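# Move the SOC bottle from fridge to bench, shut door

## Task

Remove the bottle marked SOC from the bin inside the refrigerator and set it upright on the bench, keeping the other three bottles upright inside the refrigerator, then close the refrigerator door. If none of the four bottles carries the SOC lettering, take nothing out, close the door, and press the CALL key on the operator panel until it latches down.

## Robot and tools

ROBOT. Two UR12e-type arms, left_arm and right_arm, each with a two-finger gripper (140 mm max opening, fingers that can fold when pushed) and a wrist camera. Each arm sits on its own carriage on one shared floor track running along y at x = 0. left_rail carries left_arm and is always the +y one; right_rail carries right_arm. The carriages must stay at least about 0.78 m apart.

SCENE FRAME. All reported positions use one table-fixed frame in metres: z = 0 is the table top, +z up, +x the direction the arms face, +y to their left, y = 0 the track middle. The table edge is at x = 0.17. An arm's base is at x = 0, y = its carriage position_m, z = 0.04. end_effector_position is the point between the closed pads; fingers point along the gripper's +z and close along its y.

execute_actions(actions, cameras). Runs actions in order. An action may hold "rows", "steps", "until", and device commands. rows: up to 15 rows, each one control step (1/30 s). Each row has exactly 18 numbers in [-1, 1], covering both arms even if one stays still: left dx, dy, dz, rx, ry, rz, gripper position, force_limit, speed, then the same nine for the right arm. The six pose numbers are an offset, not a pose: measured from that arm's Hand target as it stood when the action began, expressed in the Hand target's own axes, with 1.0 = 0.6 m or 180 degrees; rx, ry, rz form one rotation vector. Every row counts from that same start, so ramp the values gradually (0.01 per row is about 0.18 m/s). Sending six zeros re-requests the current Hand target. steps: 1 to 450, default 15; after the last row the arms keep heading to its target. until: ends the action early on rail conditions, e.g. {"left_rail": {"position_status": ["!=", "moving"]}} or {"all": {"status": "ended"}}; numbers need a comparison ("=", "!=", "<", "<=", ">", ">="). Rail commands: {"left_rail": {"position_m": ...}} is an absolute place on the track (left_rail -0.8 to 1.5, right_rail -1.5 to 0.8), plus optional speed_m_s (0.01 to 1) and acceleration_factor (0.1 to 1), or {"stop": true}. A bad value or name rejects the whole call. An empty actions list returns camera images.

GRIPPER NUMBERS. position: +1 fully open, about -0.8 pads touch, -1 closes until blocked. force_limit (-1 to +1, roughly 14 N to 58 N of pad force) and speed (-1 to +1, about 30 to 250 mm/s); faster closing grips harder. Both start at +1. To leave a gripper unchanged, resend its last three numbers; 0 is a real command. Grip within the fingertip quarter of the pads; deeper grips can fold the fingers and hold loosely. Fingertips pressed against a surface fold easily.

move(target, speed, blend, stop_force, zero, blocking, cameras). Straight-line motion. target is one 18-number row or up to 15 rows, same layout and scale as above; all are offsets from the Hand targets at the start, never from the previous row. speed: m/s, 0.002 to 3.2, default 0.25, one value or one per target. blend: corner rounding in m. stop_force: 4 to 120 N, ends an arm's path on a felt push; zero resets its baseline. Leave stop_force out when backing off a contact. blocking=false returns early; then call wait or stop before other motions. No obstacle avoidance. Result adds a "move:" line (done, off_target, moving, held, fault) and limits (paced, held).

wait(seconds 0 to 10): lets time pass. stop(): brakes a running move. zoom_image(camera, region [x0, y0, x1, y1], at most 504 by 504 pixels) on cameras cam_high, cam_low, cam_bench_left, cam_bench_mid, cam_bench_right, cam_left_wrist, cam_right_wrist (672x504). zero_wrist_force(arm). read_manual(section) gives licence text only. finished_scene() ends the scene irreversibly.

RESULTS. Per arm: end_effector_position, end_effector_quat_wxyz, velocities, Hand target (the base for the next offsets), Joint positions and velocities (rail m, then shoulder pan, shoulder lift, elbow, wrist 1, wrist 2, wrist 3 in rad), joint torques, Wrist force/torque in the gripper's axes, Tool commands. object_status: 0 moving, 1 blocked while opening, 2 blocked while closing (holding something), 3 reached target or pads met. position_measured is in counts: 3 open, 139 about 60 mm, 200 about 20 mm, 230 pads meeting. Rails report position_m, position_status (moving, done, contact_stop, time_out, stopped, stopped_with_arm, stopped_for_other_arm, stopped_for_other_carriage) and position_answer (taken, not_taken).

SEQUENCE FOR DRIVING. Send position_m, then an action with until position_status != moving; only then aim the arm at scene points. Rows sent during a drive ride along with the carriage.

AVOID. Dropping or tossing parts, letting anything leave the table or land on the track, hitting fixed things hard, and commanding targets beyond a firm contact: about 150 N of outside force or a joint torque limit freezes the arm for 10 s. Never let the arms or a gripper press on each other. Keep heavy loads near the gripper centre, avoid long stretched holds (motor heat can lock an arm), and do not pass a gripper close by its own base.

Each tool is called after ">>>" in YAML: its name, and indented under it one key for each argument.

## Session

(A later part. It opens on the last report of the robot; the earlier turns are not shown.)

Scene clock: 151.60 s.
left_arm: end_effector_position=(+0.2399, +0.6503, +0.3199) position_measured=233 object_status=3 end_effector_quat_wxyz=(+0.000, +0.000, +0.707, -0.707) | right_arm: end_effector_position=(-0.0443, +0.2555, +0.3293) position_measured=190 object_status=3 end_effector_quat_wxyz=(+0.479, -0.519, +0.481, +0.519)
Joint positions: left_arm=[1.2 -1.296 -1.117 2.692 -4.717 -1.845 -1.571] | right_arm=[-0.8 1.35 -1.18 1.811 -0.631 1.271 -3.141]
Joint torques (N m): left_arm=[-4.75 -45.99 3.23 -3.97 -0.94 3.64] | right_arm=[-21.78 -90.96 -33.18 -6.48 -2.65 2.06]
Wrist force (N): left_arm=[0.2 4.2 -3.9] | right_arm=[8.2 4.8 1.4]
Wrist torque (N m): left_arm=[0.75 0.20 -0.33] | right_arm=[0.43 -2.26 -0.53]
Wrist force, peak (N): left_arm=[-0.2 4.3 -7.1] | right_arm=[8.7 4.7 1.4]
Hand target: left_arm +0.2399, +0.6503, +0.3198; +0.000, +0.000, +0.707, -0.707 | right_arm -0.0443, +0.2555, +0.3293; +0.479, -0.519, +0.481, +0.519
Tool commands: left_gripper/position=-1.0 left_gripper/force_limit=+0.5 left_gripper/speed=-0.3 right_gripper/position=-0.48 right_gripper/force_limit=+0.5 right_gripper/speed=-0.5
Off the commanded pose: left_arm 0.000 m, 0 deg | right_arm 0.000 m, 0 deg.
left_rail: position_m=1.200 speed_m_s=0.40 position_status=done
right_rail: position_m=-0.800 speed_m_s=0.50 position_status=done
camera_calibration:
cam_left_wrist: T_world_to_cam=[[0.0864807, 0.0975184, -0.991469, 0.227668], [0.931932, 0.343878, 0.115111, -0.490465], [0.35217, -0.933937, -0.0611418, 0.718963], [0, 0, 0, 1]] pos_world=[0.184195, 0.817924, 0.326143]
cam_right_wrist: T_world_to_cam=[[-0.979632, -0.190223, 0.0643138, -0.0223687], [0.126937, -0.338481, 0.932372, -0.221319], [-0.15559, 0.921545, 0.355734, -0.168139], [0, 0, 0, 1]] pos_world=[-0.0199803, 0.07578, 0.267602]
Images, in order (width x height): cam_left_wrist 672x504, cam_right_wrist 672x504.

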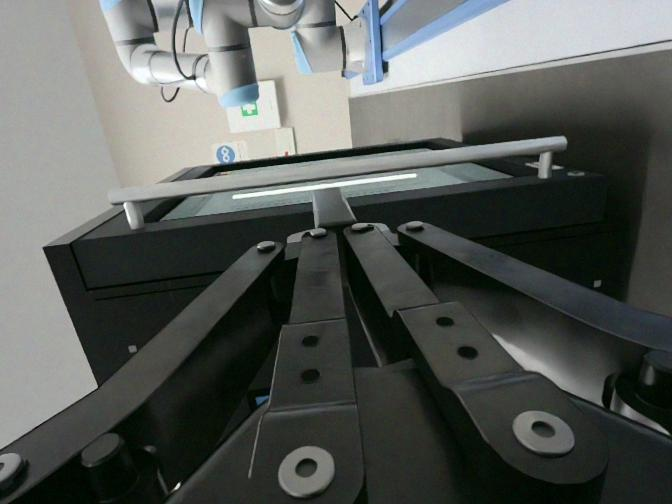

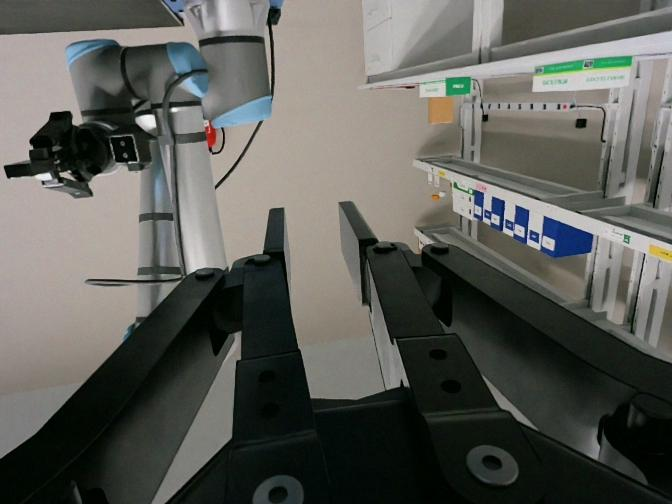

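>>> move:
  target:
    - [0,0,0,0,0,0,-1,0.5,-0.3,0,-0.256,0.163,0.361,0,0,0.4,0.5,0]
    - [0,0,0,0,0,0,-1,0.5,-0.3,0,-0.478,0.2695,0.361,0,0,0.4,0.5,0]
    - [0,0,0,0,0,0,-1,0.5,-0.3,0,-0.478,0.2695,0.361,0,0,-1,0.5,-1]
  speed: 0.15

>>> wait:
  seconds: 1.5

Scene clock: 161.27 s.
left_arm: end_effector_position=(+0.2399, +0.6503, +0.3198) position_measured=233 object_status=3 end_effector_quat_wxyz=(+0.000, +0.000, +0.707, -0.707) | right_arm: end_effector_position=(+0.2288, +0.4394, +0.3288) position_measured=211 object_status=0 end_effector_quat_wxyz=(+0.683, -0.181, +0.684, +0.180)
Joint positions: left_arm=[1.2 -1.297 -1.117 2.692 -4.717 -1.845 -1.571] | right_arm=[-0.8 1.471 -0.612 0.83 -0.215 2.526 -3.14]
Joint torques (N m): left_arm=[-9.46 -37.9 3.32 -5.95 -0.53 4.2] | right_arm=[-36.25 -122.87 -34.22 2.05 31.38 2.07]
Wrist force (N): left_arm=[0.3 4.5 -4.1] | right_arm=[12.7 82.5 16.5]
Wrist torque (N m): left_arm=[0.83 0.17 -0.33] | right_arm=[-1.68 -2.16 -0.68]
Wrist force, peak (N): left_arm=[0.6 4.7 -4.5] | right_arm=[12.7 82.5 16.5]
Hand target: left_arm +0.2399, +0.6503, +0.3198; +0.000, +0.000, +0.707, -0.707 | right_arm +0.2289, +0.4393, +0.3288; +0.683, -0.181, +0.684, +0.180
Off the commanded pose: left_arm 0.000 m, 0 deg | right_arm 0.000 m, 0 deg.
left_rail: position_m=1.200 speed_m_s=0.40 position_status=done
right_rail: position_m=-0.800 speed_m_s=0.50 position_status=done
move: done

Scene clock: 162.77 s.
left_arm: end_effector_position=(+0.2399, +0.6503, +0.3198) position_measured=233 object_status=3 end_effector_quat_wxyz=(+0.000, +0.000, +0.707, -0.707) | right_arm: end_effector_position=(+0.2289, +0.4392, +0.3288) position_measured=211 object_status=2 end_effector_quat_wxyz=(+0.683, -0.181, +0.684, +0.180)
Joint positions: left_arm=[1.2 -1.297 -1.117 2.692 -4.717 -1.845 -1.571] | right_arm=[-0.8 1.471 -0.612 0.83 -0.215 2.526 -3.14]
Joint torques (N m): left_arm=[-11.43 -36.62 3.37 -5.79 -0.26 4] | right_arm=[-74.43 -147.31 -23.41 5.78 32.13 2]
Wrist force (N): left_arm=[-0.1 4.3 -4.0] | right_arm=[11.6 88.4 20.0]
Wrist torque (N m): left_arm=[0.79 0.25 -0.33] | right_arm=[-1.91 -2.12 -0.68]
Wrist force, peak (N): left_arm=[0.4 5.0 -4.4] | right_arm=[13.3 88.5 20.2]
Hand target: left_arm +0.2399, +0.6503, +0.3198; +0.000, +0.000, +0.707, -0.707 | right_arm +0.2289, +0.4392, +0.3288; +0.683, -0.181, +0.684, +0.180
Tool commands: left_gripper/position=-1.0 left_gripper/force_limit=+0.5 left_gripper/speed=-0.3 right_gripper/position=-1.0 right_gripper/force_limit=+0.5 right_gripper/speed=-1.0
Off the commanded pose: left_arm 0.000 m, 0 deg | right_arm 0.000 m, 0 deg.
left_rail: position_m=1.200 speed_m_s=0.40 position_status=done
right_rail: position_m=-0.800 speed_m_s=0.50 position_status=done
wait: 1.50 s

>>> move:
  target:
    - [0,0,0,0,0,0,-1,0.5,-0.3,0,0.005,0,0,0,0,-1,0.5,-1]
    - [0,0,0,0,0,0,-1,0.5,-0.3,0,0.0323,-0.0972,-0.0444,0,0,-1,0.5,-1]
    - [0,0,0,0,0,0,-1,0.5,-0.3,0,0.0469,-0.1838,-0.0833,0,0,-1,0.5,-1]
    - [0,0,0,0,0,0,-1,0.5,-0.3,0,0.0479,-0.2593,-0.1167,0,0,-1,0.5,-1]
  speed: 0.08
  blend: [0,0.01,0.01,0]
  cameras: ["cam_left_wrist"]

Scene clock: 169.50 s.
left_arm: end_effector_position=(+0.2399, +0.6503, +0.3198) position_measured=233 object_status=3 end_effector_quat_wxyz=(+0.000, +0.000, +0.707, -0.707) | right_arm: end_effector_position=(+0.0795, +0.3876, +0.3290) position_measured=211 object_status=2 end_effector_quat_wxyz=(+0.639, -0.302, +0.640, +0.301)
Joint positions: left_arm=[1.2 -1.297 -1.117 2.692 -4.717 -1.845 -1.571] | right_arm=[-0.8 1.531 -0.863 1.289 -0.425 2.22 -3.14]
Joint torques (N m): left_arm=[-8.51 -37.59 3.66 -5.67 0.32 3.91] | right_arm=[-11.89 -136.46 -34.24 -4.59 11.56 -2.4]
Wrist force (N): left_arm=[0.1 4.6 -4.3] | right_arm=[20.8 45.9 18.7]
Wrist torque (N m): left_arm=[0.84 0.20 -0.33] | right_arm=[-0.46 -2.09 -0.50]
Wrist force, peak (N): left_arm=[0.1 4.8 -4.6] | right_arm=[12.1 89.0 20.0]
Hand target: left_arm +0.2399, +0.6503, +0.3198; +0.000, +0.000, +0.707, -0.707 | right_arm +0.0794, +0.3876, +0.3290; +0.639, -0.302, +0.640, +0.302
Off the commanded pose: left_arm 0.000 m, 0 deg | right_arm 0.000 m, 0 deg.
left_rail: position_m=1.200 speed_m_s=0.40 position_status=done
right_rail: position_m=-0.800 speed_m_s=0.50 position_status=done
move: done
camera_calibration:
cam_left_wrist: T_world_to_cam=[[0.0864807, 0.0975184, -0.991469, 0.227668], [0.931932, 0.343878, 0.115111, -0.490465], [0.35217, -0.933937, -0.0611418, 0.718963], [0, 0, 0, 1]] pos_world=[0.184195, 0.817924, 0.326143]
Images, in order (width x height): cam_left_wrist 672x504.

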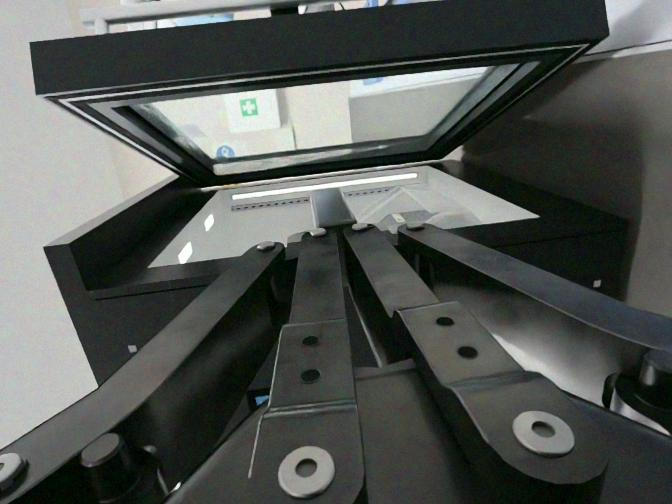

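>>> move:
  target:
    - [0.0082,0,0.3755,0,0,0,-1,0.5,-0.3,0,0,0,0,0,0,-1,0.5,-1]
    - [0.066,0,0.3755,0,0,0,-1,0.5,-0.3,0,0,0,0,0,0,-1,0.5,-1]
  speed: [0.2,0.05]
  cameras: ["cam_left_wrist"]

Scene clock: 173.57 s.
left_arm: end_effector_position=(+0.2005, +0.4250, +0.3199) position_measured=233 object_status=3 end_effector_quat_wxyz=(+0.000, +0.000, +0.707, -0.707) | right_arm: end_effector_position=(+0.0794, +0.3876, +0.3290) position_measured=211 object_status=2 end_effector_quat_wxyz=(+0.639, -0.302, +0.640, +0.302)
Joint positions: left_arm=[1.2 -1.511 -1.054 2.372 -4.46 -1.63 -1.571] | right_arm=[-0.8 1.531 -0.863 1.29 -0.425 2.22 -3.14]
Joint torques (N m): left_arm=[-11.52 -80.14 -8.28 -6.08 2.41 3.8] | right_arm=[-13.82 -136.72 -32.67 -4.74 12.05 -2.17]
Wrist force (N): left_arm=[-0.1 4.2 -4.6] | right_arm=[19.7 46.0 19.3]
Wrist torque (N m): left_arm=[0.79 0.30 -0.32] | right_arm=[-0.51 -2.07 -0.50]
Wrist force, peak (N): left_arm=[0.1 4.6 -6.1] | right_arm=[20.9 46.4 19.3]
Hand target: left_arm +0.2003, +0.4250, +0.3199; +0.000, +0.000, +0.707, -0.707 | right_arm +0.0794, +0.3876, +0.3290; +0.639, -0.302, +0.640, +0.302
Off the commanded pose: left_arm 0.000 m, 0 deg | right_arm 0.000 m, 0 deg.
left_rail: position_m=1.200 speed_m_s=0.40 position_status=done
right_rail: position_m=-0.800 speed_m_s=0.50 position_status=done
move: done
camera_calibration:
cam_left_wrist: T_world_to_cam=[[0.0864807, 0.0975184, -0.991469, 0.253146], [0.931932, 0.343878, 0.115111, -0.376283], [0.35217, -0.933937, -0.0611418, 0.522429], [0, 0, 0, 1]] pos_world=[0.144795, 0.592624, 0.326243]
Images, in order (width x height): cam_left_wrist 672x504.

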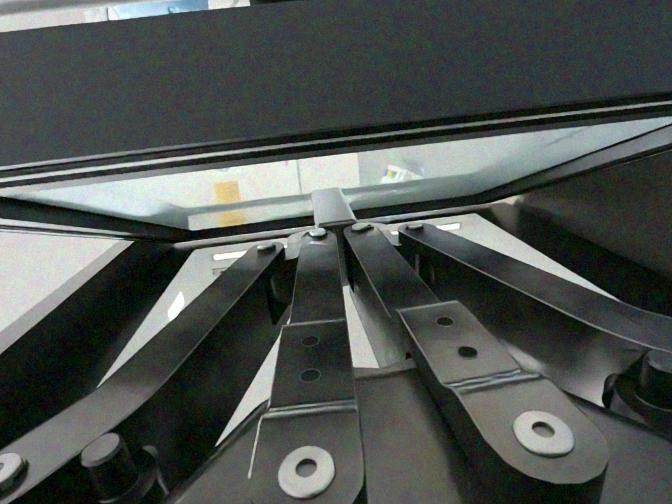

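>>> move:
  target:
    - [0,0,0,0,0,0,-1,0.5,-0.3,0,0,0,0,0,0,-0.35,0.5,-1]
    - [0,0,0,0,0,0,-1,0.5,-0.3,0,0,-0.3,0,0,0,-0.35,0.5,-1]
  speed: 0.15
  cameras: ["cam_left_wrist","cam_right_wrist"]

>>> execute_actions:
  actions:
    - {"right_rail":{"position_m":-1.4,"speed_m_s":0.4},"steps":150,"until":{"all":{"status":"ended"}}}
  cameras: ["cam_left_wrist"]

Scene clock: 176.83 s.
left_arm: end_effector_position=(+0.2003, +0.4250, +0.3199) position_measured=233 object_status=3 end_effector_quat_wxyz=(+0.000, +0.000, +0.707, -0.707) | right_arm: end_effector_position=(-0.0349, +0.2489, +0.3293) position_measured=173 object_status=3 end_effector_quat_wxyz=(+0.639, -0.302, +0.640, +0.302) end_effector_velocity=(-0.002, -0.003, -0.001) end_effector_angular_velocity=(-0.001, +0.000, +0.000)
Joint positions: left_arm=[1.2 -1.512 -1.054 2.372 -4.46 -1.63 -1.571] | right_arm=[-0.8 1.668 -1.026 1.569 -0.54 2.357 -3.14]
Joint velocities: left_arm=[within noise] | right_arm=[0 0.002 -0.002 0.005 -0.002 0.002 0]
Joint torques (N m): left_arm=[-4.73 -71.97 -23.68 -1.15 -1.84 3.93] | right_arm=[25.05 -102.81 -35.25 -5.53 3.09 -2.17]
Wrist force (N): left_arm=[-0.6 4.1 -4.3] | right_arm=[9.3 4.6 0.7]
Wrist torque (N m): left_arm=[0.69 0.28 -0.32] | right_arm=[0.44 -2.44 -0.66]
Wrist force, peak (N): left_arm=[-5.0 3.6 -7.0] | right_arm=[21.3 45.7 19.4]
Hand target: left_arm +0.2003, +0.4250, +0.3199; +0.000, +0.000, +0.707, -0.707 | right_arm -0.0351, +0.2486, +0.3293; +0.639, -0.302, +0.640, +0.302
Off the commanded pose: left_arm 0.000 m, 0 deg | right_arm 0.000 m, 0 deg.
left_rail: position_m=1.200 speed_m_s=0.40 position_status=done
right_rail: position_m=-0.800 speed_m_s=0.50 position_status=done
move: done
camera_calibration:
cam_left_wrist: T_world_to_cam=[[0.0864807, 0.0975184, -0.991469, 0.253163], [0.931932, 0.343878, 0.115111, -0.376097], [0.35217, -0.933937, -0.0611418, 0.522499], [0, 0, 0, 1]] pos_world=[0.144595, 0.592624, 0.326243]
cam_right_wrist: T_world_to_cam=[[-0.837087, 0.543393, 0.063316, -0.191635], [-0.144184, -0.330783, 0.932627, -0.236155], [0.527727, 0.771561, 0.355242, -0.0991698], [0, 0, 0, 1]] pos_world=[-0.142131, 0.102533, 0.267608]
Images, in order (width x height): cam_left_wrist 672x504, cam_right_wrist 672x504.

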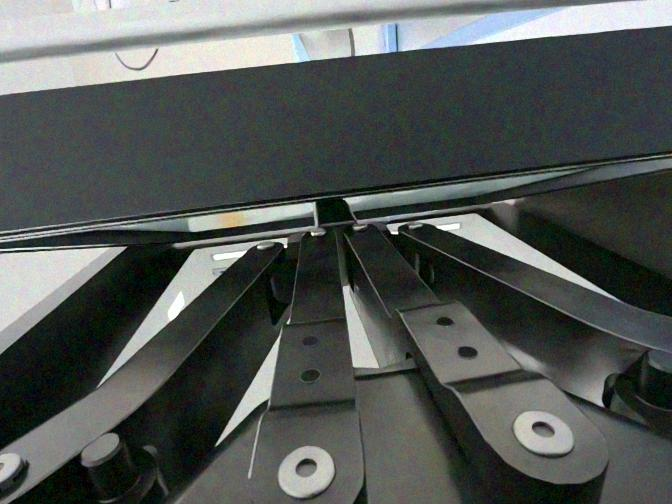

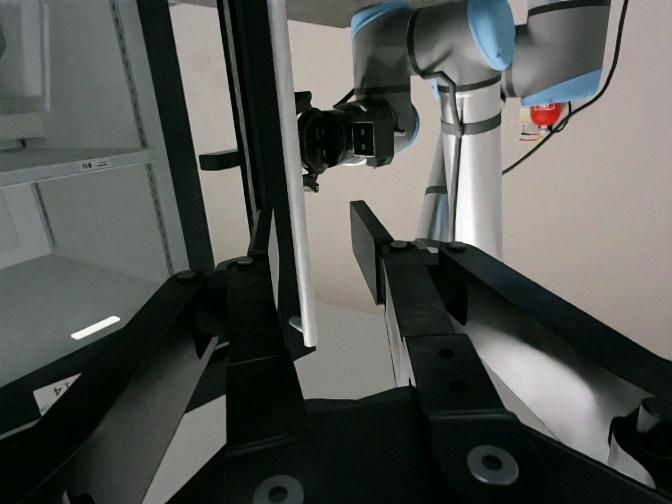

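Scene clock: 179.00 s.
left_arm: end_effector_position=(+0.2003, +0.4250, +0.3199) position_measured=233 object_status=3 end_effector_quat_wxyz=(+0.000, +0.000, +0.707, -0.707) | right_arm: end_effector_position=(-0.0351, -0.3514, +0.3294) position_measured=173 object_status=3 end_effector_quat_wxyz=(+0.639, -0.302, +0.640, +0.302)
Joint positions: left_arm=[1.2 -1.512 -1.054 2.372 -4.46 -1.63 -1.571] | right_arm=[-1.4 1.668 -1.027 1.569 -0.54 2.357 -3.14]
Joint torques (N m): left_arm=[5.1 -64.42 -23.72 -1.19 -1.79 3.98] | right_arm=[-5.84 -79.62 -50.19 -4.19 0.85 -2.25]
Wrist force (N): left_arm=[-0.4 4.0 -4.9] | right_arm=[9.5 4.5 0.1]
Wrist torque (N m): left_arm=[0.67 0.24 -0.31] | right_arm=[0.42 -2.48 -0.66]
Wrist force, peak (N): left_arm=[-1.2 4.4 -5.0] | right_arm=[9.6 6.3 2.2]
Hand target: left_arm +0.2003, +0.4250, +0.3199; +0.000, +0.000, +0.707, -0.707 | right_arm -0.0351, -0.3514, +0.3293; +0.639, -0.302, +0.640, +0.302
Tool commands: left_gripper/position=-1.0 left_gripper/force_limit=+0.5 left_gripper/speed=-0.3 right_gripper/position=-0.35 right_gripper/force_limit=+0.5 right_gripper/speed=-1.0
Off the commanded pose: left_arm 0.000 m, 0 deg | right_arm 0.000 m, 0 deg.
left_rail: position_m=1.200 speed_m_s=0.40 position_status=done
right_rail: position_m=-1.400 speed_m_s=0.40 position_status=done
camera_calibration:
cam_left_wrist: T_world_to_cam=[[0.0864807, 0.0975184, -0.991469, 0.253163], [0.931932, 0.343878, 0.115111, -0.376097], [0.35217, -0.933937, -0.0611418, 0.522499], [0, 0, 0, 1]] pos_world=[0.144595, 0.592624, 0.326243]
Images, in order (width x height): cam_left_wrist 672x504.

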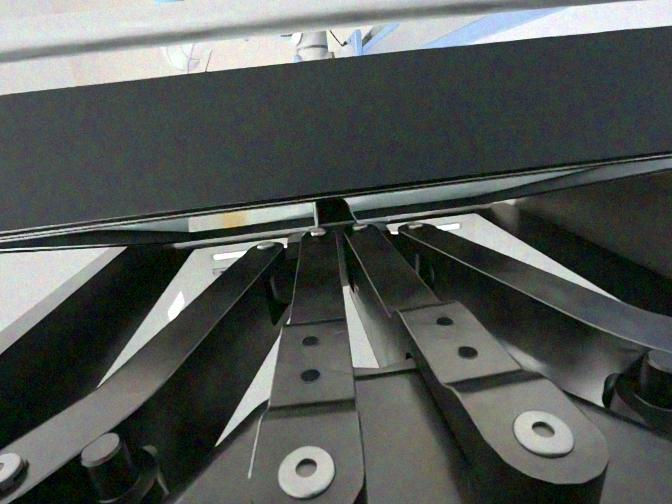

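>>> move:
  target:
    - [0.1105,0,0.038,0,0,0,-1,0.5,-0.3,0,0,0,0,0,0,-0.35,0.5,-1]
    - [0.2555,0,0.134,0,0,0,-1,0.5,-0.3,0,0,0,0,0,0,-0.35,0.5,-1]
    - [0.3705,0,0.265,0,0,0,-1,0.5,-0.3,0,0,0,0,0,0,-0.35,0.5,-1]
  speed: 0.12
  blend: [0.02,0.02,0]
  cameras: ["cam_left_wrist","cam_right_wrist"]

Scene clock: 182.43 s.
left_arm: end_effector_position=(-0.0218, +0.2661, +0.3200) position_measured=233 object_status=3 end_effector_quat_wxyz=(+0.000, +0.000, +0.707, -0.707) | right_arm: end_effector_position=(-0.0351, -0.3514, +0.3293) position_measured=173 object_status=3 end_effector_quat_wxyz=(+0.639, -0.302, +0.640, +0.302)
Joint positions: left_arm=[1.2 -1.905 -0.972 2.143 -4.314 -1.236 -1.571] | right_arm=[-1.4 1.668 -1.027 1.569 -0.54 2.357 -3.14]
Joint torques (N m): left_arm=[-13.11 -61.64 -29.68 -0.27 1.75 2.27] | right_arm=[-21.25 -75.04 -50.04 -3.12 -1.74 -1.99]
Wrist force (N): left_arm=[0.2 3.6 -4.0] | right_arm=[9.3 4.5 0.8]
Wrist torque (N m): left_arm=[0.62 0.16 -0.33] | right_arm=[0.40 -2.47 -0.67]
Wrist force, peak (N): left_arm=[-2.7 4.5 -6.0] | right_arm=[9.9 4.7 0.5]
Hand target: left_arm -0.0219, +0.2659, +0.3200; +0.000, +0.000, +0.707, -0.707 | right_arm -0.0351, -0.3514, +0.3293; +0.639, -0.302, +0.640, +0.302
Off the commanded pose: left_arm 0.000 m, 0 deg | right_arm 0.000 m, 0 deg.
left_rail: position_m=1.200 speed_m_s=0.40 position_status=done
right_rail: position_m=-1.400 speed_m_s=0.40 position_status=done
move: done
camera_calibration:
cam_left_wrist: T_world_to_cam=[[0.0865726, 0.0975535, -0.991458, 0.287953], [0.931923, 0.343869, 0.115209, -0.114513], [0.352171, -0.933936, -0.0611427, 0.45232], [0, 0, 0, 1]] pos_world=[-0.0775051, 0.433724, 0.326343]
cam_right_wrist: T_world_to_cam=[[-0.837087, 0.543393, 0.063316, 0.134342], [-0.144184, -0.330783, 0.932627, -0.43472], [0.527727, 0.771561, 0.355242, 0.364027], [0, 0, 0, 1]] pos_world=[-0.142331, -0.497667, 0.267608]
Images, in order (width x height): cam_left_wrist 672x504, cam_right_wrist 672x504.

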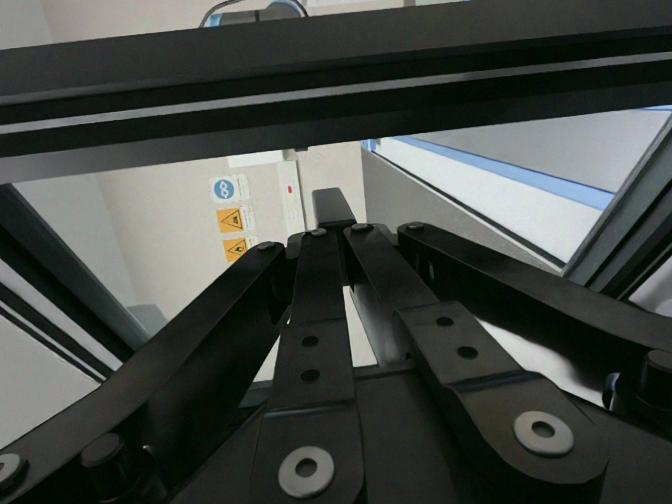

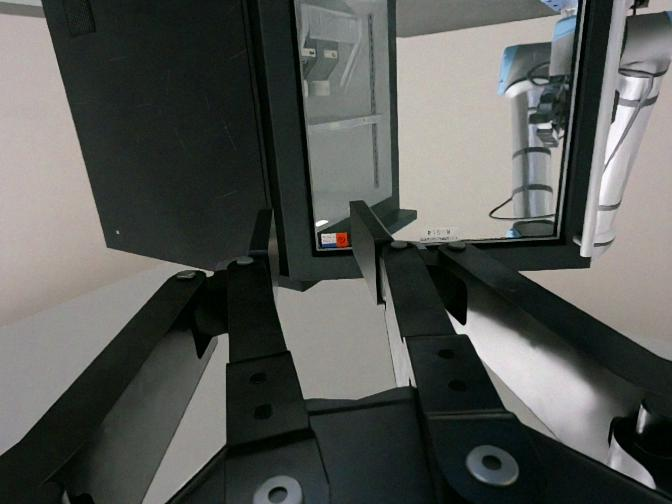

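>>> move:
  target:
    - [0.015,0,0.173,0,0,0,-1,0.5,-0.3,0,0,0,0,0,0,-0.35,0.5,-1]
    - [-0.02,0,0.327,0,0,0,-1,0.5,-0.3,0,0,0,0,0,0,-0.35,0.5,-1]
    - [-0.053,0,0.413,0,0,0,-1,0.5,-0.3,0,0,0,0,0,0,-0.35,0.5,-1]
  speed: 0.12
  blend: [0.02,0.02,0]
  cameras: ["cam_left_wrist","cam_right_wrist"]

Scene clock: 185.50 s.
left_arm: end_effector_position=(+0.0099, +0.0183, +0.3201) position_measured=233 object_status=3 end_effector_quat_wxyz=(+0.000, +0.000, +0.707, -0.707) | right_arm: end_effector_position=(-0.0351, -0.3514, +0.3293) position_measured=173 object_status=3 end_effector_quat_wxyz=(+0.639, -0.302, +0.640, +0.302)
Joint positions: left_arm=[1.2 -1.768 -0.742 1.606 -4.006 -1.374 -1.571] | right_arm=[-1.4 1.668 -1.027 1.569 -0.54 2.357 -3.14]
Joint torques (N m): left_arm=[12.19 -92.84 -45.28 -1.19 -1.94 -3.27] | right_arm=[-21.44 -75.11 -50.77 -2.27 -1.93 -2.1]
Wrist force (N): left_arm=[0.0 4.8 -4.8] | right_arm=[9.2 4.3 -0.3]
Wrist torque (N m): left_arm=[0.89 0.24 -0.34] | right_arm=[0.38 -2.43 -0.66]
Wrist force, peak (N): left_arm=[0.9 4.8 -18.8] | right_arm=[9.6 5.1 -0.1]
Hand target: left_arm +0.0100, +0.0182, +0.3201; +0.000, +0.000, +0.707, -0.707 | right_arm -0.0351, -0.3514, +0.3293; +0.639, -0.302, +0.640, +0.302
Off the commanded pose: left_arm 0.000 m, 0 deg | right_arm 0.000 m, 0 deg.
left_rail: position_m=1.200 speed_m_s=0.40 position_status=done
right_rail: position_m=-1.400 speed_m_s=0.40 position_status=done
move: done
camera_calibration:
cam_left_wrist: T_world_to_cam=[[0.0864807, 0.0975184, -0.991469, 0.309389], [0.931932, 0.343878, 0.115111, -0.0588133], [0.35217, -0.933937, -0.0611418, 0.209726], [0, 0, 0, 1]] pos_world=[-0.0458053, 0.185924, 0.326343]
cam_right_wrist: T_world_to_cam=[[-0.837087, 0.543393, 0.063316, 0.134342], [-0.144184, -0.330783, 0.932627, -0.43472], [0.527727, 0.771561, 0.355242, 0.364027], [0, 0, 0, 1]] pos_world=[-0.142331, -0.497667, 0.267608]
Images, in order (width x height): cam_left_wrist 672x504, cam_right_wrist 672x504.

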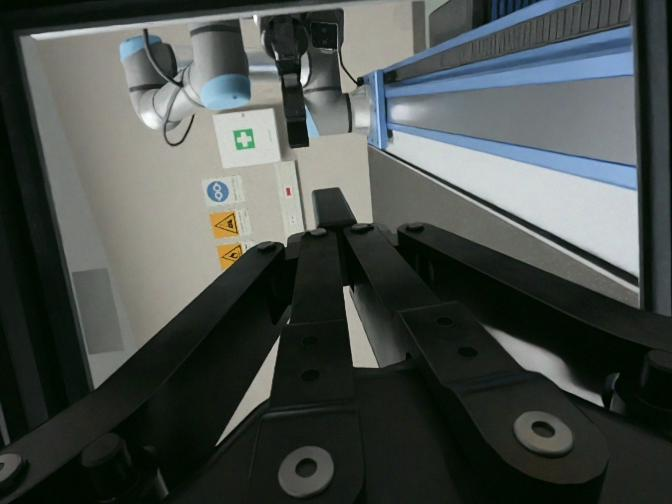

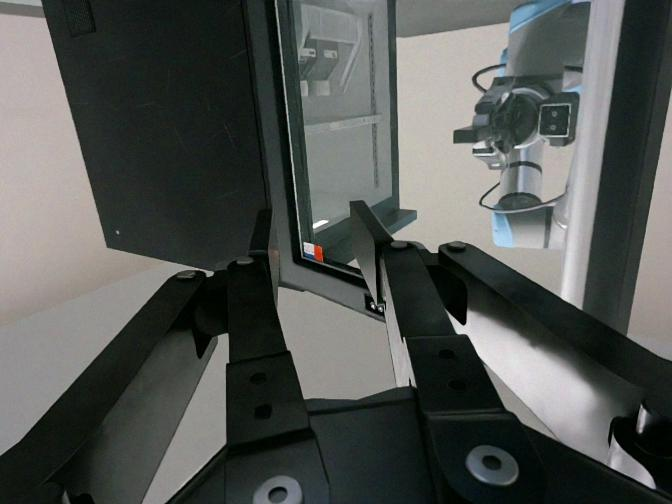

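>>> move:
  target: [0,0,-0.1,0,0,0,-1,0.5,-0.3,0,0,0,0,0,0,-0.35,0.5,-1]
  speed: 0.1
  cameras: ["cam_left_wrist","cam_right_wrist"]

Scene clock: 186.93 s.
left_arm: end_effector_position=(+0.0099, +0.0780, +0.3201) position_measured=233 object_status=3 end_effector_quat_wxyz=(+0.000, +0.000, +0.707, -0.707) | right_arm: end_effector_position=(-0.0351, -0.3514, +0.3293) position_measured=173 object_status=3 end_effector_quat_wxyz=(+0.639, -0.302, +0.640, +0.302)
Joint positions: left_arm=[1.2 -1.783 -0.804 1.745 -4.083 -1.358 -1.571] | right_arm=[-1.4 1.668 -1.027 1.569 -0.54 2.357 -3.14]
Joint torques (N m): left_arm=[-14.83 -112.5 -24.18 -5.69 2.21 -3.19] | right_arm=[-22.18 -73.36 -50.1 -1.54 -1.96 -1.77]
Wrist force (N): left_arm=[0.0 5.0 -4.4] | right_arm=[9.4 4.9 -0.4]
Wrist torque (N m): left_arm=[0.98 0.26 -0.33] | right_arm=[0.51 -2.49 -0.66]
Wrist force, peak (N): left_arm=[0.1 5.5 -5.9] | right_arm=[9.6 4.9 0.5]
Hand target: left_arm +0.0099, +0.0782, +0.3201; +0.000, +0.000, +0.707, -0.707 | right_arm -0.0351, -0.3514, +0.3293; +0.639, -0.302, +0.640, +0.302
Off the commanded pose: left_arm 0.000 m, 0 deg | right_arm 0.000 m, 0 deg.
left_rail: position_m=1.200 speed_m_s=0.40 position_status=done
right_rail: position_m=-1.400 speed_m_s=0.40 position_status=done
move: done
camera_calibration:
cam_left_wrist: T_world_to_cam=[[0.0864807, 0.0975184, -0.991469, 0.303577], [0.931932, 0.343878, 0.115111, -0.0793084], [0.35217, -0.933937, -0.0611418, 0.265389], [0, 0, 0, 1]] pos_world=[-0.0458053, 0.245524, 0.326343]
cam_right_wrist: T_world_to_cam=[[-0.837087, 0.543393, 0.063316, 0.134342], [-0.144184, -0.330783, 0.932627, -0.43472], [0.527727, 0.771561, 0.355242, 0.364027], [0, 0, 0, 1]] pos_world=[-0.142331, -0.497667, 0.267608]
Images, in order (width x height): cam_left_wrist 672x504, cam_right_wrist 672x504.

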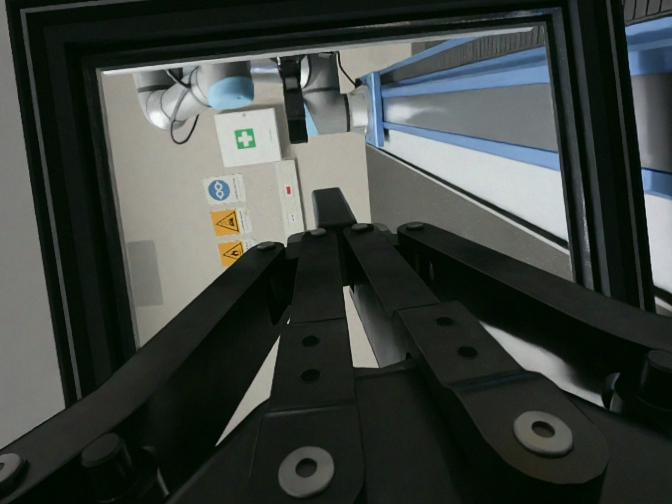

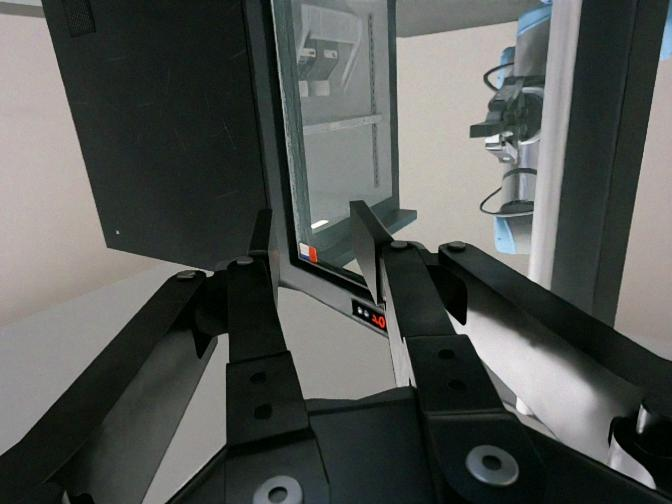

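>>> move:
  target: [0.1,-0.067,-0.32,0.385,-0.385,-0.385,-1,0.5,-0.3,0,0,0,0,0,0,-0.35,0.5,-1]
  speed: 0.3
  cameras: ["cam_left_wrist","cam_right_wrist"]

Scene clock: 191.90 s.
left_arm: end_effector_position=(-0.0502, +0.2692, +0.3609) position_measured=233 object_status=3 end_effector_quat_wxyz=(-0.004, +0.644, +0.005, +0.765) | right_arm: end_effector_position=(-0.0351, -0.3514, +0.3293) position_measured=173 object_status=3 end_effector_quat_wxyz=(+0.639, -0.302, +0.640, +0.302)
Joint positions: left_arm=[1.2 -2.135 -0.649 0.958 -6.285 -0.599 -0.259] | right_arm=[-1.4 1.668 -1.027 1.569 -0.54 2.357 -3.14]
Joint torques (N m): left_arm=[10.84 -112.21 -50.73 0.62 -1.83 3.55] | right_arm=[-19.89 -73.77 -49.71 0.25 -2.23 -1.64]
Wrist force (N): left_arm=[-1.8 3.2 -3.3] | right_arm=[9.3 4.6 0.1]
Wrist torque (N m): left_arm=[1.10 0.18 -0.59] | right_arm=[0.45 -2.44 -0.66]
Wrist force, peak (N): left_arm=[-1.1 6.0 -5.1] | right_arm=[9.8 4.9 0.3]
Hand target: left_arm -0.0501, +0.2701, +0.3602; +0.000, +0.707, +0.000, +0.707 | right_arm -0.0351, -0.3514, +0.3293; +0.639, -0.302, +0.640, +0.302
Off the commanded pose: left_arm 0.001 m, 10 deg | right_arm 0.000 m, 0 deg.
left_rail: position_m=1.200 speed_m_s=0.40 position_status=done
right_rail: position_m=-1.400 speed_m_s=0.40 position_status=done
joint sent to its limit (left arm) — joint 5 (wrist 1), lower limit.
move: off_target (left_arm)
camera_calibration:
cam_left_wrist: T_world_to_cam=[[-0.0695767, -0.992543, -0.100089, 0.294506], [-0.180642, 0.111209, -0.977241, 0.307222], [0.981085, -0.0499129, -0.187033, 0.306757], [0, 0, 0, 1]] pos_world=[-0.224966, 0.273456, 0.387081]
cam_right_wrist: T_world_to_cam=[[-0.837087, 0.543393, 0.063316, 0.134342], [-0.144184, -0.330783, 0.932627, -0.43472], [0.527727, 0.771561, 0.355242, 0.364027], [0, 0, 0, 1]] pos_world=[-0.142331, -0.497667, 0.267608]
Images, in order (width x height): cam_left_wrist 672x504, cam_right_wrist 672x504.

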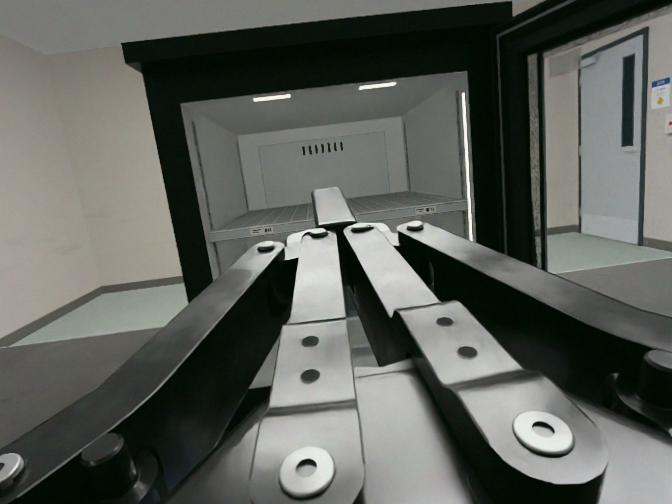

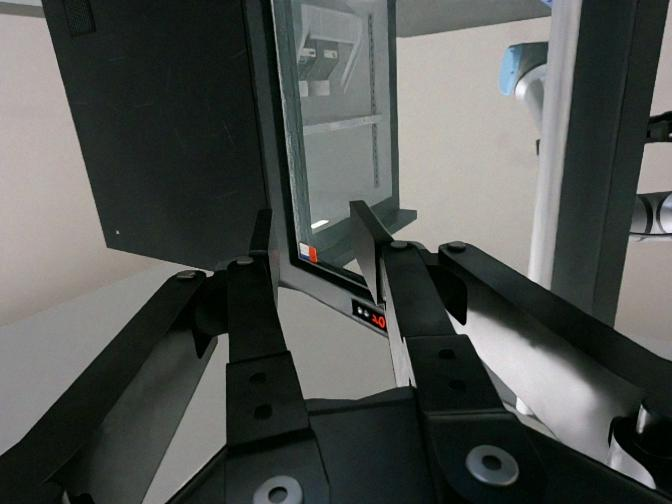

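>>> move:
  target: [-0.067,0.25,0.1,-0.385,0.385,0.385,-1,0.5,-0.3,0,0,0,0,0,0,-0.35,0.5,-1]
  speed: 0.35

>>> move:
  target: [0,0,0,0,0,-0.5,-1,0.5,-0.3,0,0,0,0,0,0,-0.35,0.5,-1]
  speed: 0.35

Scene clock: 196.43 s.
left_arm: end_effector_position=(+0.0099, +0.1202, +0.3201) position_measured=233 object_status=3 end_effector_quat_wxyz=(+0.000, +0.000, +0.707, -0.707) | right_arm: end_effector_position=(-0.0351, -0.3514, +0.3293) position_measured=173 object_status=3 end_effector_quat_wxyz=(+0.639, -0.302, +0.640, +0.302)
Joint positions: left_arm=[1.2 -1.795 -0.845 1.839 -4.136 -1.346 -1.571] | right_arm=[-1.4 1.668 -1.027 1.569 -0.54 2.357 -3.14]
Joint torques (N m): left_arm=[12.45 -105.68 -36.98 -0.5 -0.94 4.41] | right_arm=[-22.12 -73.59 -49.45 0.14 -2.01 -1.85]
Wrist force (N): left_arm=[0.3 4.6 -4.3] | right_arm=[9.2 4.3 0.0]
Wrist torque (N m): left_arm=[0.90 0.17 -0.30] | right_arm=[0.36 -2.44 -0.66]
Wrist force, peak (N): left_arm=[-1.3 6.3 -4.5] | right_arm=[9.8 4.7 0.2]
Hand target: left_arm +0.0100, +0.1202, +0.3201; +0.000, +0.000, +0.707, -0.707 | right_arm -0.0351, -0.3514, +0.3293; +0.639, -0.302, +0.640, +0.302
Off the commanded pose: left_arm 0.000 m, 0 deg | right_arm 0.000 m, 0 deg.
left_rail: position_m=1.200 speed_m_s=0.40 position_status=done
right_rail: position_m=-1.400 speed_m_s=0.40 position_status=done
move: done

Scene clock: 199.50 s.
left_arm: end_effector_position=(+0.0099, +0.1202, +0.3201) position_measured=233 object_status=3 end_effector_quat_wxyz=(+0.500, +0.500, -0.500, +0.500) | right_arm: end_effector_position=(-0.0351, -0.3514, +0.3293) position_measured=173 object_status=3 end_effector_quat_wxyz=(+0.639, -0.302, +0.640, +0.302)
Joint positions: left_arm=[1.2 -1.795 -0.845 1.839 -4.135 -1.346 -3.141] | right_arm=[-1.4 1.668 -1.027 1.569 -0.54 2.357 -3.14]
Joint torques (N m): left_arm=[3.46 -109.86 -21.8 -0.39 -1.65 -3.89] | right_arm=[-22.25 -75.49 -49.36 0.41 -2.16 -1.77]
Wrist force (N): left_arm=[-1.3 3.1 -3.1] | right_arm=[8.9 4.7 0.2]
Wrist torque (N m): left_arm=[1.13 0.10 -0.34] | right_arm=[0.47 -2.36 -0.66]
Wrist force, peak (N): left_arm=[-0.5 5.2 -4.7] | right_arm=[9.7 4.8 0.2]
Hand target: left_arm +0.0100, +0.1202, +0.3201; +0.500, +0.500, -0.500, +0.500 | right_arm -0.0351, -0.3514, +0.3293; +0.639, -0.302, +0.640, +0.302
Off the commanded pose: left_arm 0.000 m, 0 deg | right_arm 0.000 m, 0 deg.
left_rail: position_m=1.200 speed_m_s=0.40 position_status=done
right_rail: position_m=-1.400 speed_m_s=0.40 position_status=done
move: done

>>> move:
  target:
    - [0.067,0.1,-0.25,0.5,0,0,-1,0.5,-0.3,0,0,0,0,0,0,-0.35,0.5,-1]
    - [0.067,0.1,-0.25,0.5,0,0,1,-1,0,0,0,0,0,0,0,-0.35,0.5,-1]
  speed: 0.35
  cameras: ["cam_left_wrist"]

Scene clock: 204.17 s.
left_arm: end_effector_position=(-0.0501, +0.2702, +0.3603) position_measured=3 object_status=0 end_effector_quat_wxyz=(+0.000, +0.707, +0.000, +0.707) | right_arm: end_effector_position=(-0.0351, -0.3514, +0.3293) position_measured=173 object_status=3 end_effector_quat_wxyz=(+0.639, -0.302, +0.640, +0.302)
Joint positions: left_arm=[1.2 -2.142 -0.573 1.151 -3.72 0.572 -3.142] | right_arm=[-1.4 1.668 -1.027 1.569 -0.54 2.357 -3.14]
Joint torques (N m): left_arm=[13.03 -110.88 -46.69 4.84 1.73 -3.74] | right_arm=[-22.31 -75.28 -49.29 0.29 -1.86 -1.31]
Wrist force (N): left_arm=[-1.9 3.5 -3.3] | right_arm=[9.1 4.5 0.1]
Wrist torque (N m): left_arm=[1.17 0.24 -0.36] | right_arm=[0.40 -2.42 -0.66]
Wrist force, peak (N): left_arm=[-2.4 3.9 -3.5] | right_arm=[9.8 5.0 0.0]
Hand target: left_arm -0.0501, +0.2702, +0.3603; +0.000, +0.707, +0.000, +0.707 | right_arm -0.0351, -0.3514, +0.3293; +0.639, -0.302, +0.640, +0.302
Off the commanded pose: left_arm 0.000 m, 0 deg | right_arm 0.000 m, 0 deg.
left_rail: position_m=1.200 speed_m_s=0.40 position_status=done
right_rail: position_m=-1.400 speed_m_s=0.40 position_status=done
move: done
camera_calibration:
cam_left_wrist: T_world_to_cam=[[-0.0975594, -0.991476, -0.0863598, 0.288773], [-0.343756, 0.115003, -0.93199, 0.281019], [0.933978, -0.0612377, -0.352045, 0.366603], [0, 0, 0, 1]] pos_world=[-0.217625, 0.276443, 0.415906]
Images, in order (width x height): cam_left_wrist 672x504.

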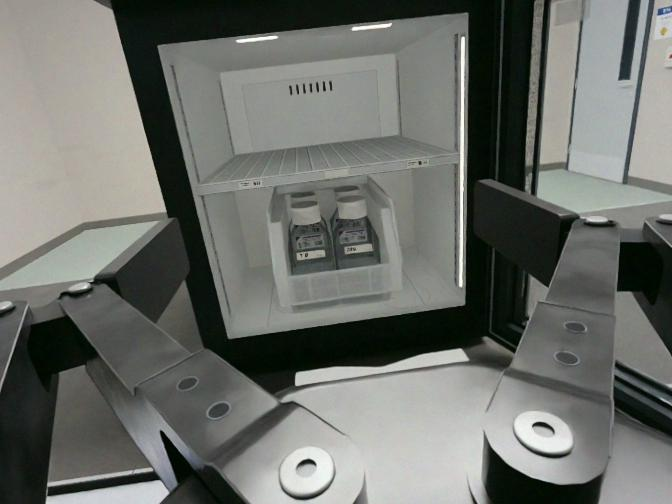

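>>> move:
  target: [-0.0,0.03,0.3,0,0,0,1,-1,0,0,0,0,0,0,0,-0.35,0.5,-1]
  speed: 0.25
  cameras: ["cam_left_wrist"]

>>> zoom_image:
  camera: "cam_left_wrist"
  region: [230, 150, 460, 370]

Scene clock: 205.83 s.
left_arm: end_effector_position=(+0.1296, +0.2523, +0.3602) position_measured=3 object_status=3 end_effector_quat_wxyz=(+0.000, +0.707, +0.000, +0.707) | right_arm: end_effector_position=(-0.0351, -0.3514, +0.3293) position_measured=173 object_status=3 end_effector_quat_wxyz=(+0.639, -0.302, +0.640, +0.302)
Joint positions: left_arm=[1.2 -1.97 -0.628 1.265 -3.779 0.4 -3.141] | right_arm=[-1.4 1.668 -1.027 1.569 -0.54 2.357 -3.14]
Joint torques (N m): left_arm=[14.12 -132.63 -29.48 -1.58 -1.55 3.83] | right_arm=[-22.23 -74.35 -49.4 0.24 -1.6 -1.52]
Wrist force (N): left_arm=[-2.0 2.4 -3.4] | right_arm=[9.0 5.1 0.0]
Wrist torque (N m): left_arm=[0.84 0.26 -0.37] | right_arm=[0.55 -2.37 -0.66]
Wrist force, peak (N): left_arm=[-1.6 3.4 -5.6] | right_arm=[9.5 5.1 0.3]
Hand target: left_arm +0.1299, +0.2522, +0.3602; +0.000, +0.707, +0.000, +0.707 | right_arm -0.0351, -0.3514, +0.3293; +0.639, -0.302, +0.640, +0.302
Off the commanded pose: left_arm 0.000 m, 0 deg | right_arm 0.000 m, 0 deg.
left_rail: position_m=1.200 speed_m_s=0.40 position_status=done
right_rail: position_m=-1.400 speed_m_s=0.40 position_status=done
move: done
camera_calibration:
cam_left_wrist: T_world_to_cam=[[-0.0975594, -0.991476, -0.0863598, 0.288547], [-0.343756, 0.115003, -0.93199, 0.344816], [0.933978, -0.0612377, -0.352045, 0.197764], [0, 0, 0, 1]] pos_world=[-0.0380246, 0.258543, 0.415906]
Images, in order (width x height): cam_left_wrist 672x504.

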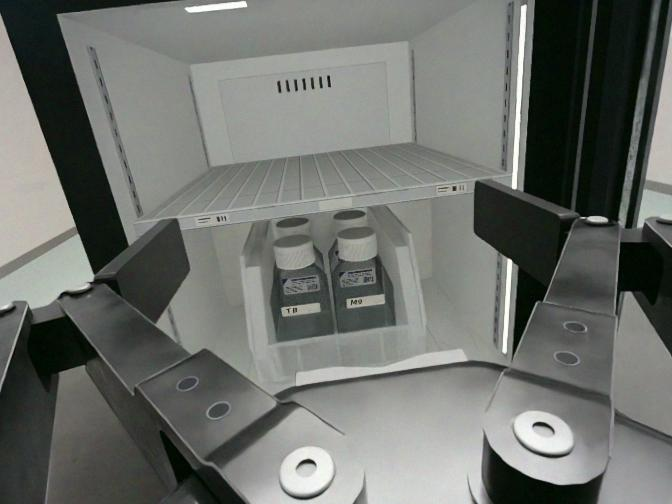

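Scaled by 2.191 from the camera's 672x504 image, which has a finer 960x720 frame.

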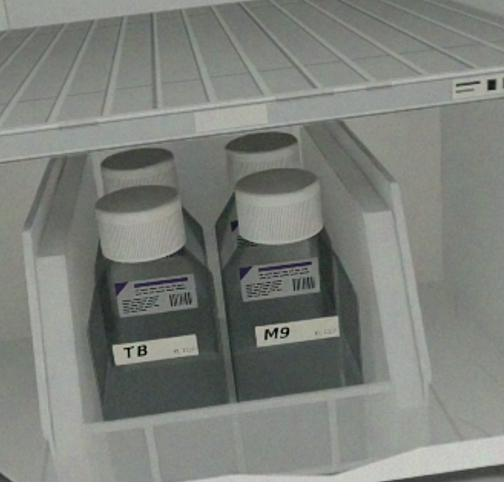

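>>> move:
  target:
    - [0,0.085,0,0,0,0,-0.08,-1,0,0,0,0,0,0,0,-0.35,0.5,-1]
    - [-0.17,0.085,0.25,0,0,0,-0.08,-1,0,0,0,0,0,0,0,-0.35,0.5,-1]
  speed: 0.2
  cameras: ["cam_left_wrist"]

Scene clock: 210.73 s.
left_arm: end_effector_position=(+0.2796, +0.2013, +0.2584) position_measured=139 object_status=3 end_effector_quat_wxyz=(+0.000, +0.707, +0.000, +0.707) | right_arm: end_effector_position=(-0.0351, -0.3514, +0.3293) position_measured=173 object_status=3 end_effector_quat_wxyz=(+0.639, -0.302, +0.640, +0.302)
Joint positions: left_arm=[1.2 -1.807 -0.477 1.166 -3.831 0.236 -3.141] | right_arm=[-1.4 1.668 -1.027 1.569 -0.54 2.357 -3.14]
Joint torques (N m): left_arm=[8.9 -109.91 -44.35 -2.68 -1.4 3.97] | right_arm=[-20.1 -76.13 -48.9 0.29 -1.89 -1.25]
Wrist force (N): left_arm=[-1.8 3.5 -3.0] | right_arm=[9.2 4.6 0.3]
Wrist torque (N m): left_arm=[1.19 0.18 -0.53] | right_arm=[0.45 -2.42 -0.66]
Wrist force, peak (N): left_arm=[0.1 3.3 -4.9] | right_arm=[9.6 5.2 0.0]
Hand target: left_arm +0.2799, +0.2012, +0.2582; +0.000, +0.707, +0.000, +0.707 | right_arm -0.0351, -0.3514, +0.3293; +0.639, -0.302, +0.640, +0.302
Off the commanded pose: left_arm 0.000 m, 0 deg | right_arm 0.000 m, 0 deg.
left_rail: position_m=1.200 speed_m_s=0.40 position_status=done
right_rail: position_m=-1.400 speed_m_s=0.40 position_status=done
move: done
camera_calibration:
cam_left_wrist: T_world_to_cam=[[-0.0975626, -0.991475, -0.0863683, 0.243827], [-0.343755, 0.115012, -0.93199, 0.307365], [0.933977, -0.0612378, -0.352045, 0.0187065], [0, 0, 0, 1]] pos_world=[0.111975, 0.207543, 0.314106]
Images, in order (width x height): cam_left_wrist 672x504.

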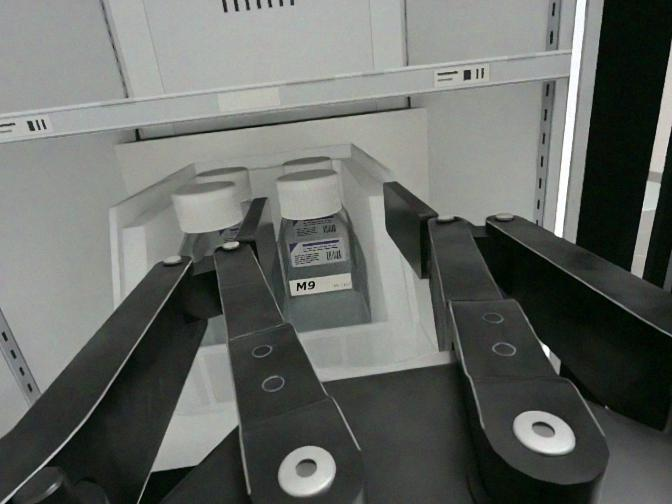

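>>> move:
  target: [0,-0.0117,0.1,0,0,0,-0.08,-1,0,0,0,0,0,0,0,-0.35,0.5,-1]
  speed: 0.08
  stop_force: 10
  cameras: ["cam_left_wrist"]

Scene clock: 213.43 s.
left_arm: end_effector_position=(+0.3399, +0.2083, +0.2582) position_measured=139 object_status=3 end_effector_quat_wxyz=(+0.000, +0.707, +0.000, +0.707) | right_arm: end_effector_position=(-0.0351, -0.3514, +0.3293) position_measured=173 object_status=3 end_effector_quat_wxyz=(+0.639, -0.302, +0.640, +0.302)
Joint positions: left_arm=[1.2 -1.748 -0.489 1.193 -3.847 0.177 -3.141] | right_arm=[-1.4 1.668 -1.027 1.569 -0.54 2.357 -3.14]
Joint torques (N m): left_arm=[12.45 -136.64 -29.25 -2.14 -1.66 3.58] | right_arm=[-21.7 -75.46 -49.05 0.39 -1.96 -1.11]
Wrist force (N): left_arm=[-1.8 3.3 -2.9] | right_arm=[8.9 4.8 0.3]
Wrist torque (N m): left_arm=[1.13 0.21 -0.56] | right_arm=[0.49 -2.37 -0.66]
Wrist force, peak (N): left_arm=[-1.8 3.8 -3.4] | right_arm=[9.6 4.7 0.0]
Hand target: left_arm +0.3399, +0.2083, +0.2582; +0.000, +0.707, +0.000, +0.707 | right_arm -0.0351, -0.3514, +0.3293; +0.639, -0.302, +0.640, +0.302
Off the commanded pose: left_arm 0.000 m, 0 deg | right_arm 0.000 m, 0 deg.
left_rail: position_m=1.200 speed_m_s=0.40 position_status=done
right_rail: position_m=-1.400 speed_m_s=0.40 position_status=done
move: done
camera_calibration:
cam_left_wrist: T_world_to_cam=[[-0.0975594, -0.991476, -0.0863598, 0.25664], [-0.343756, 0.115003, -0.93199, 0.327139], [0.933978, -0.0612377, -0.352045, -0.0373476], [0, 0, 0, 1]] pos_world=[0.172375, 0.214543, 0.313906]
Images, in order (width x height): cam_left_wrist 672x504.

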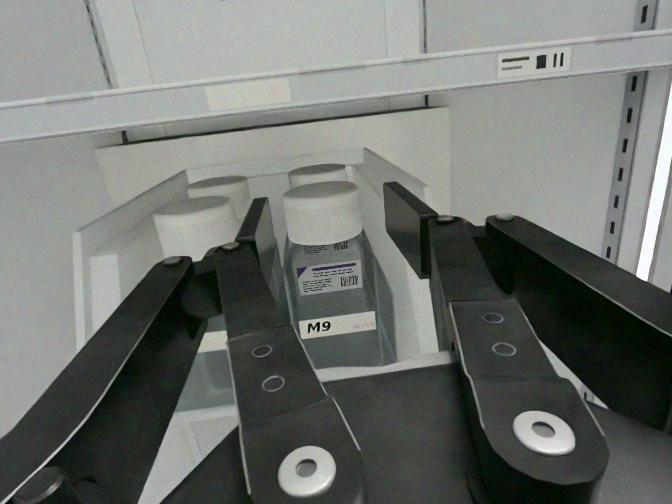

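>>> move:
  target: [-0.005,-0.0025,0.065,0,0,0,-0.08,-1,0,0,0,0,0,0,0,-0.35,0.5,-1]
  speed: 0.06
  stop_force: 8
  cameras: ["cam_left_wrist"]

Scene clock: 215.83 s.
left_arm: end_effector_position=(+0.3789, +0.2098, +0.2552) position_measured=139 object_status=3 end_effector_quat_wxyz=(+0.000, +0.707, +0.000, +0.707) | right_arm: end_effector_position=(-0.0351, -0.3514, +0.3293) position_measured=173 object_status=3 end_effector_quat_wxyz=(+0.639, -0.302, +0.640, +0.302)
Joint positions: left_arm=[1.2 -1.709 -0.486 1.194 -3.851 0.138 -3.14] | right_arm=[-1.4 1.668 -1.027 1.569 -0.54 2.357 -3.14]
Joint torques (N m): left_arm=[13.52 -112.02 -43.07 -2.02 -1.77 3.88] | right_arm=[-20.18 -75.79 -48.98 0.37 -1.93 -0.82]
Wrist force (N): left_arm=[-1.8 3.4 -3.0] | right_arm=[9.0 4.5 -0.1]
Wrist torque (N m): left_arm=[1.13 0.21 -0.57] | right_arm=[0.41 -2.38 -0.66]
Wrist force, peak (N): left_arm=[-2.3 4.4 -2.6] | right_arm=[9.5 5.3 -0.3]
Hand target: left_arm +0.3789, +0.2098, +0.2552; +0.000, +0.707, +0.000, +0.707 | right_arm -0.0351, -0.3514, +0.3293; +0.639, -0.302, +0.640, +0.302
Off the commanded pose: left_arm 0.000 m, 0 deg | right_arm 0.000 m, 0 deg.
left_rail: position_m=1.200 speed_m_s=0.40 position_status=done
right_rail: position_m=-1.400 speed_m_s=0.40 position_status=done
move: done
camera_calibration:
cam_left_wrist: T_world_to_cam=[[-0.0975594, -0.991476, -0.0863598, 0.261673], [-0.343756, 0.115003, -0.93199, 0.337577], [0.933978, -0.0612377, -0.352045, -0.074737], [0, 0, 0, 1]] pos_world=[0.211375, 0.216043, 0.310906]
Images, in order (width x height): cam_left_wrist 672x504.

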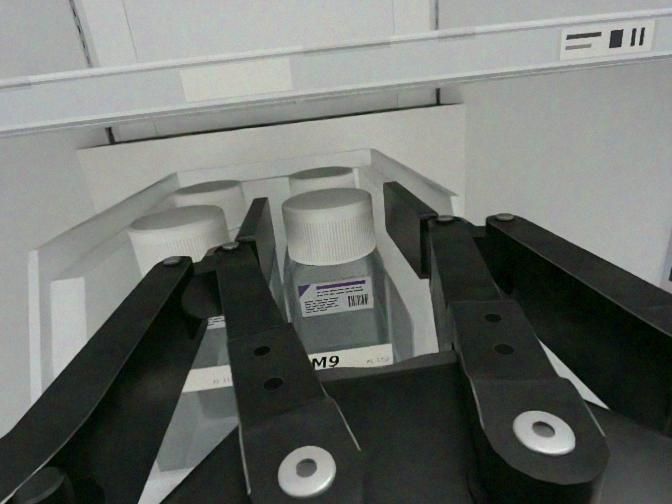

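>>> move:
  target:
    - [0,0,0.016,0,0,0,-0.08,-1,0,0,0,0,0,0,0,-0.35,0.5,-1]
    - [0,0,0.016,0,0,0,-1,0,-1,0,0,0,0,0,0,-0.35,0.5,-1]
  speed: 0.06

>>> wait:
  seconds: 1
  cameras: ["cam_left_wrist"]

Scene clock: 217.87 s.
left_arm: end_effector_position=(+0.3885, +0.2098, +0.2552) position_measured=161 object_status=0 end_effector_quat_wxyz=(+0.000, +0.707, +0.000, +0.707) | right_arm: end_effector_position=(-0.0351, -0.3514, +0.3293) position_measured=173 object_status=3 end_effector_quat_wxyz=(+0.639, -0.302, +0.640, +0.302)
Joint positions: left_arm=[1.2 -1.699 -0.486 1.193 -3.85 0.129 -3.14] | right_arm=[-1.4 1.668 -1.027 1.569 -0.54 2.357 -3.14]
Joint torques (N m): left_arm=[11.99 -111.52 -43.62 3.41 -1.57 3.96] | right_arm=[-19.87 -75.99 -49.08 0.37 -1.67 -0.97]
Wrist force (N): left_arm=[0.6 2.9 -3.8] | right_arm=[9.4 4.9 0.1]
Wrist torque (N m): left_arm=[1.14 0.21 -0.64] | right_arm=[0.50 -2.48 -0.66]
Wrist force, peak (N): left_arm=[-1.9 4.4 -2.8] | right_arm=[9.6 4.9 0.0]
Hand target: left_arm +0.3885, +0.2098, +0.2552; +0.000, +0.707, +0.000, +0.707 | right_arm -0.0351, -0.3514, +0.3293; +0.639, -0.302, +0.640, +0.302
Off the commanded pose: left_arm 0.000 m, 0 deg | right_arm 0.000 m, 0 deg.
left_rail: position_m=1.200 speed_m_s=0.40 position_status=done
right_rail: position_m=-1.400 speed_m_s=0.40 position_status=done
move: done

Scene clock: 218.87 s.
left_arm: end_effector_position=(+0.3885, +0.2098, +0.2552) position_measured=161 object_status=2 end_effector_quat_wxyz=(+0.000, +0.707, +0.000, +0.707) | right_arm: end_effector_position=(-0.0351, -0.3514, +0.3293) position_measured=173 object_status=3 end_effector_quat_wxyz=(+0.639, -0.302, +0.640, +0.302)
Joint positions: left_arm=[1.2 -1.699 -0.486 1.193 -3.85 0.129 -3.14] | right_arm=[-1.4 1.668 -1.027 1.569 -0.54 2.357 -3.14]
Joint torques (N m): left_arm=[14.28 -112.04 -41.19 3.1 -1.81 4] | right_arm=[-20.5 -74.02 -48.22 0.14 -2.08 -0.78]
Wrist force (N): left_arm=[-0.6 3.0 -3.6] | right_arm=[9.1 5.0 0.2]
Wrist torque (N m): left_arm=[1.14 0.27 -0.64] | right_arm=[0.52 -2.39 -0.66]
Wrist force, peak (N): left_arm=[0.7 3.9 -3.9] | right_arm=[9.7 4.8 0.2]
Hand target: left_arm +0.3885, +0.2098, +0.2552; +0.000, +0.707, +0.000, +0.707 | right_arm -0.0351, -0.3514, +0.3293; +0.639, -0.302, +0.640, +0.302
Tool commands: left_gripper/position=-1.0 left_gripper/force_limit=+0.0 left_gripper/speed=-1.0 right_gripper/position=-0.35 right_gripper/force_limit=+0.5 right_gripper/speed=-1.0
Off the commanded pose: left_arm 0.000 m, 0 deg | right_arm 0.000 m, 0 deg.
left_rail: position_m=1.200 speed_m_s=0.40 position_status=done
right_rail: position_m=-1.400 speed_m_s=0.40 position_status=done
wait: 1.00 s
camera_calibration:
cam_left_wrist: T_world_to_cam=[[-0.0975594, -0.991476, -0.0863598, 0.262609], [-0.343756, 0.115003, -0.93199, 0.340877], [0.933978, -0.0612377, -0.352045, -0.0837032], [0, 0, 0, 1]] pos_world=[0.220975, 0.216043, 0.310906]
Images, in order (width x height): cam_left_wrist 672x504.

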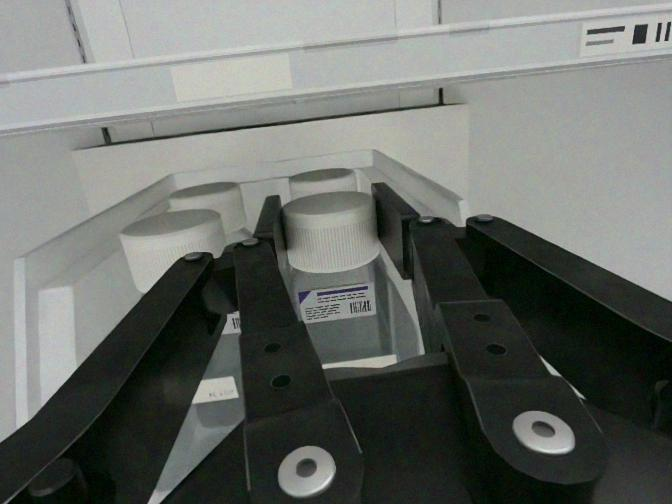

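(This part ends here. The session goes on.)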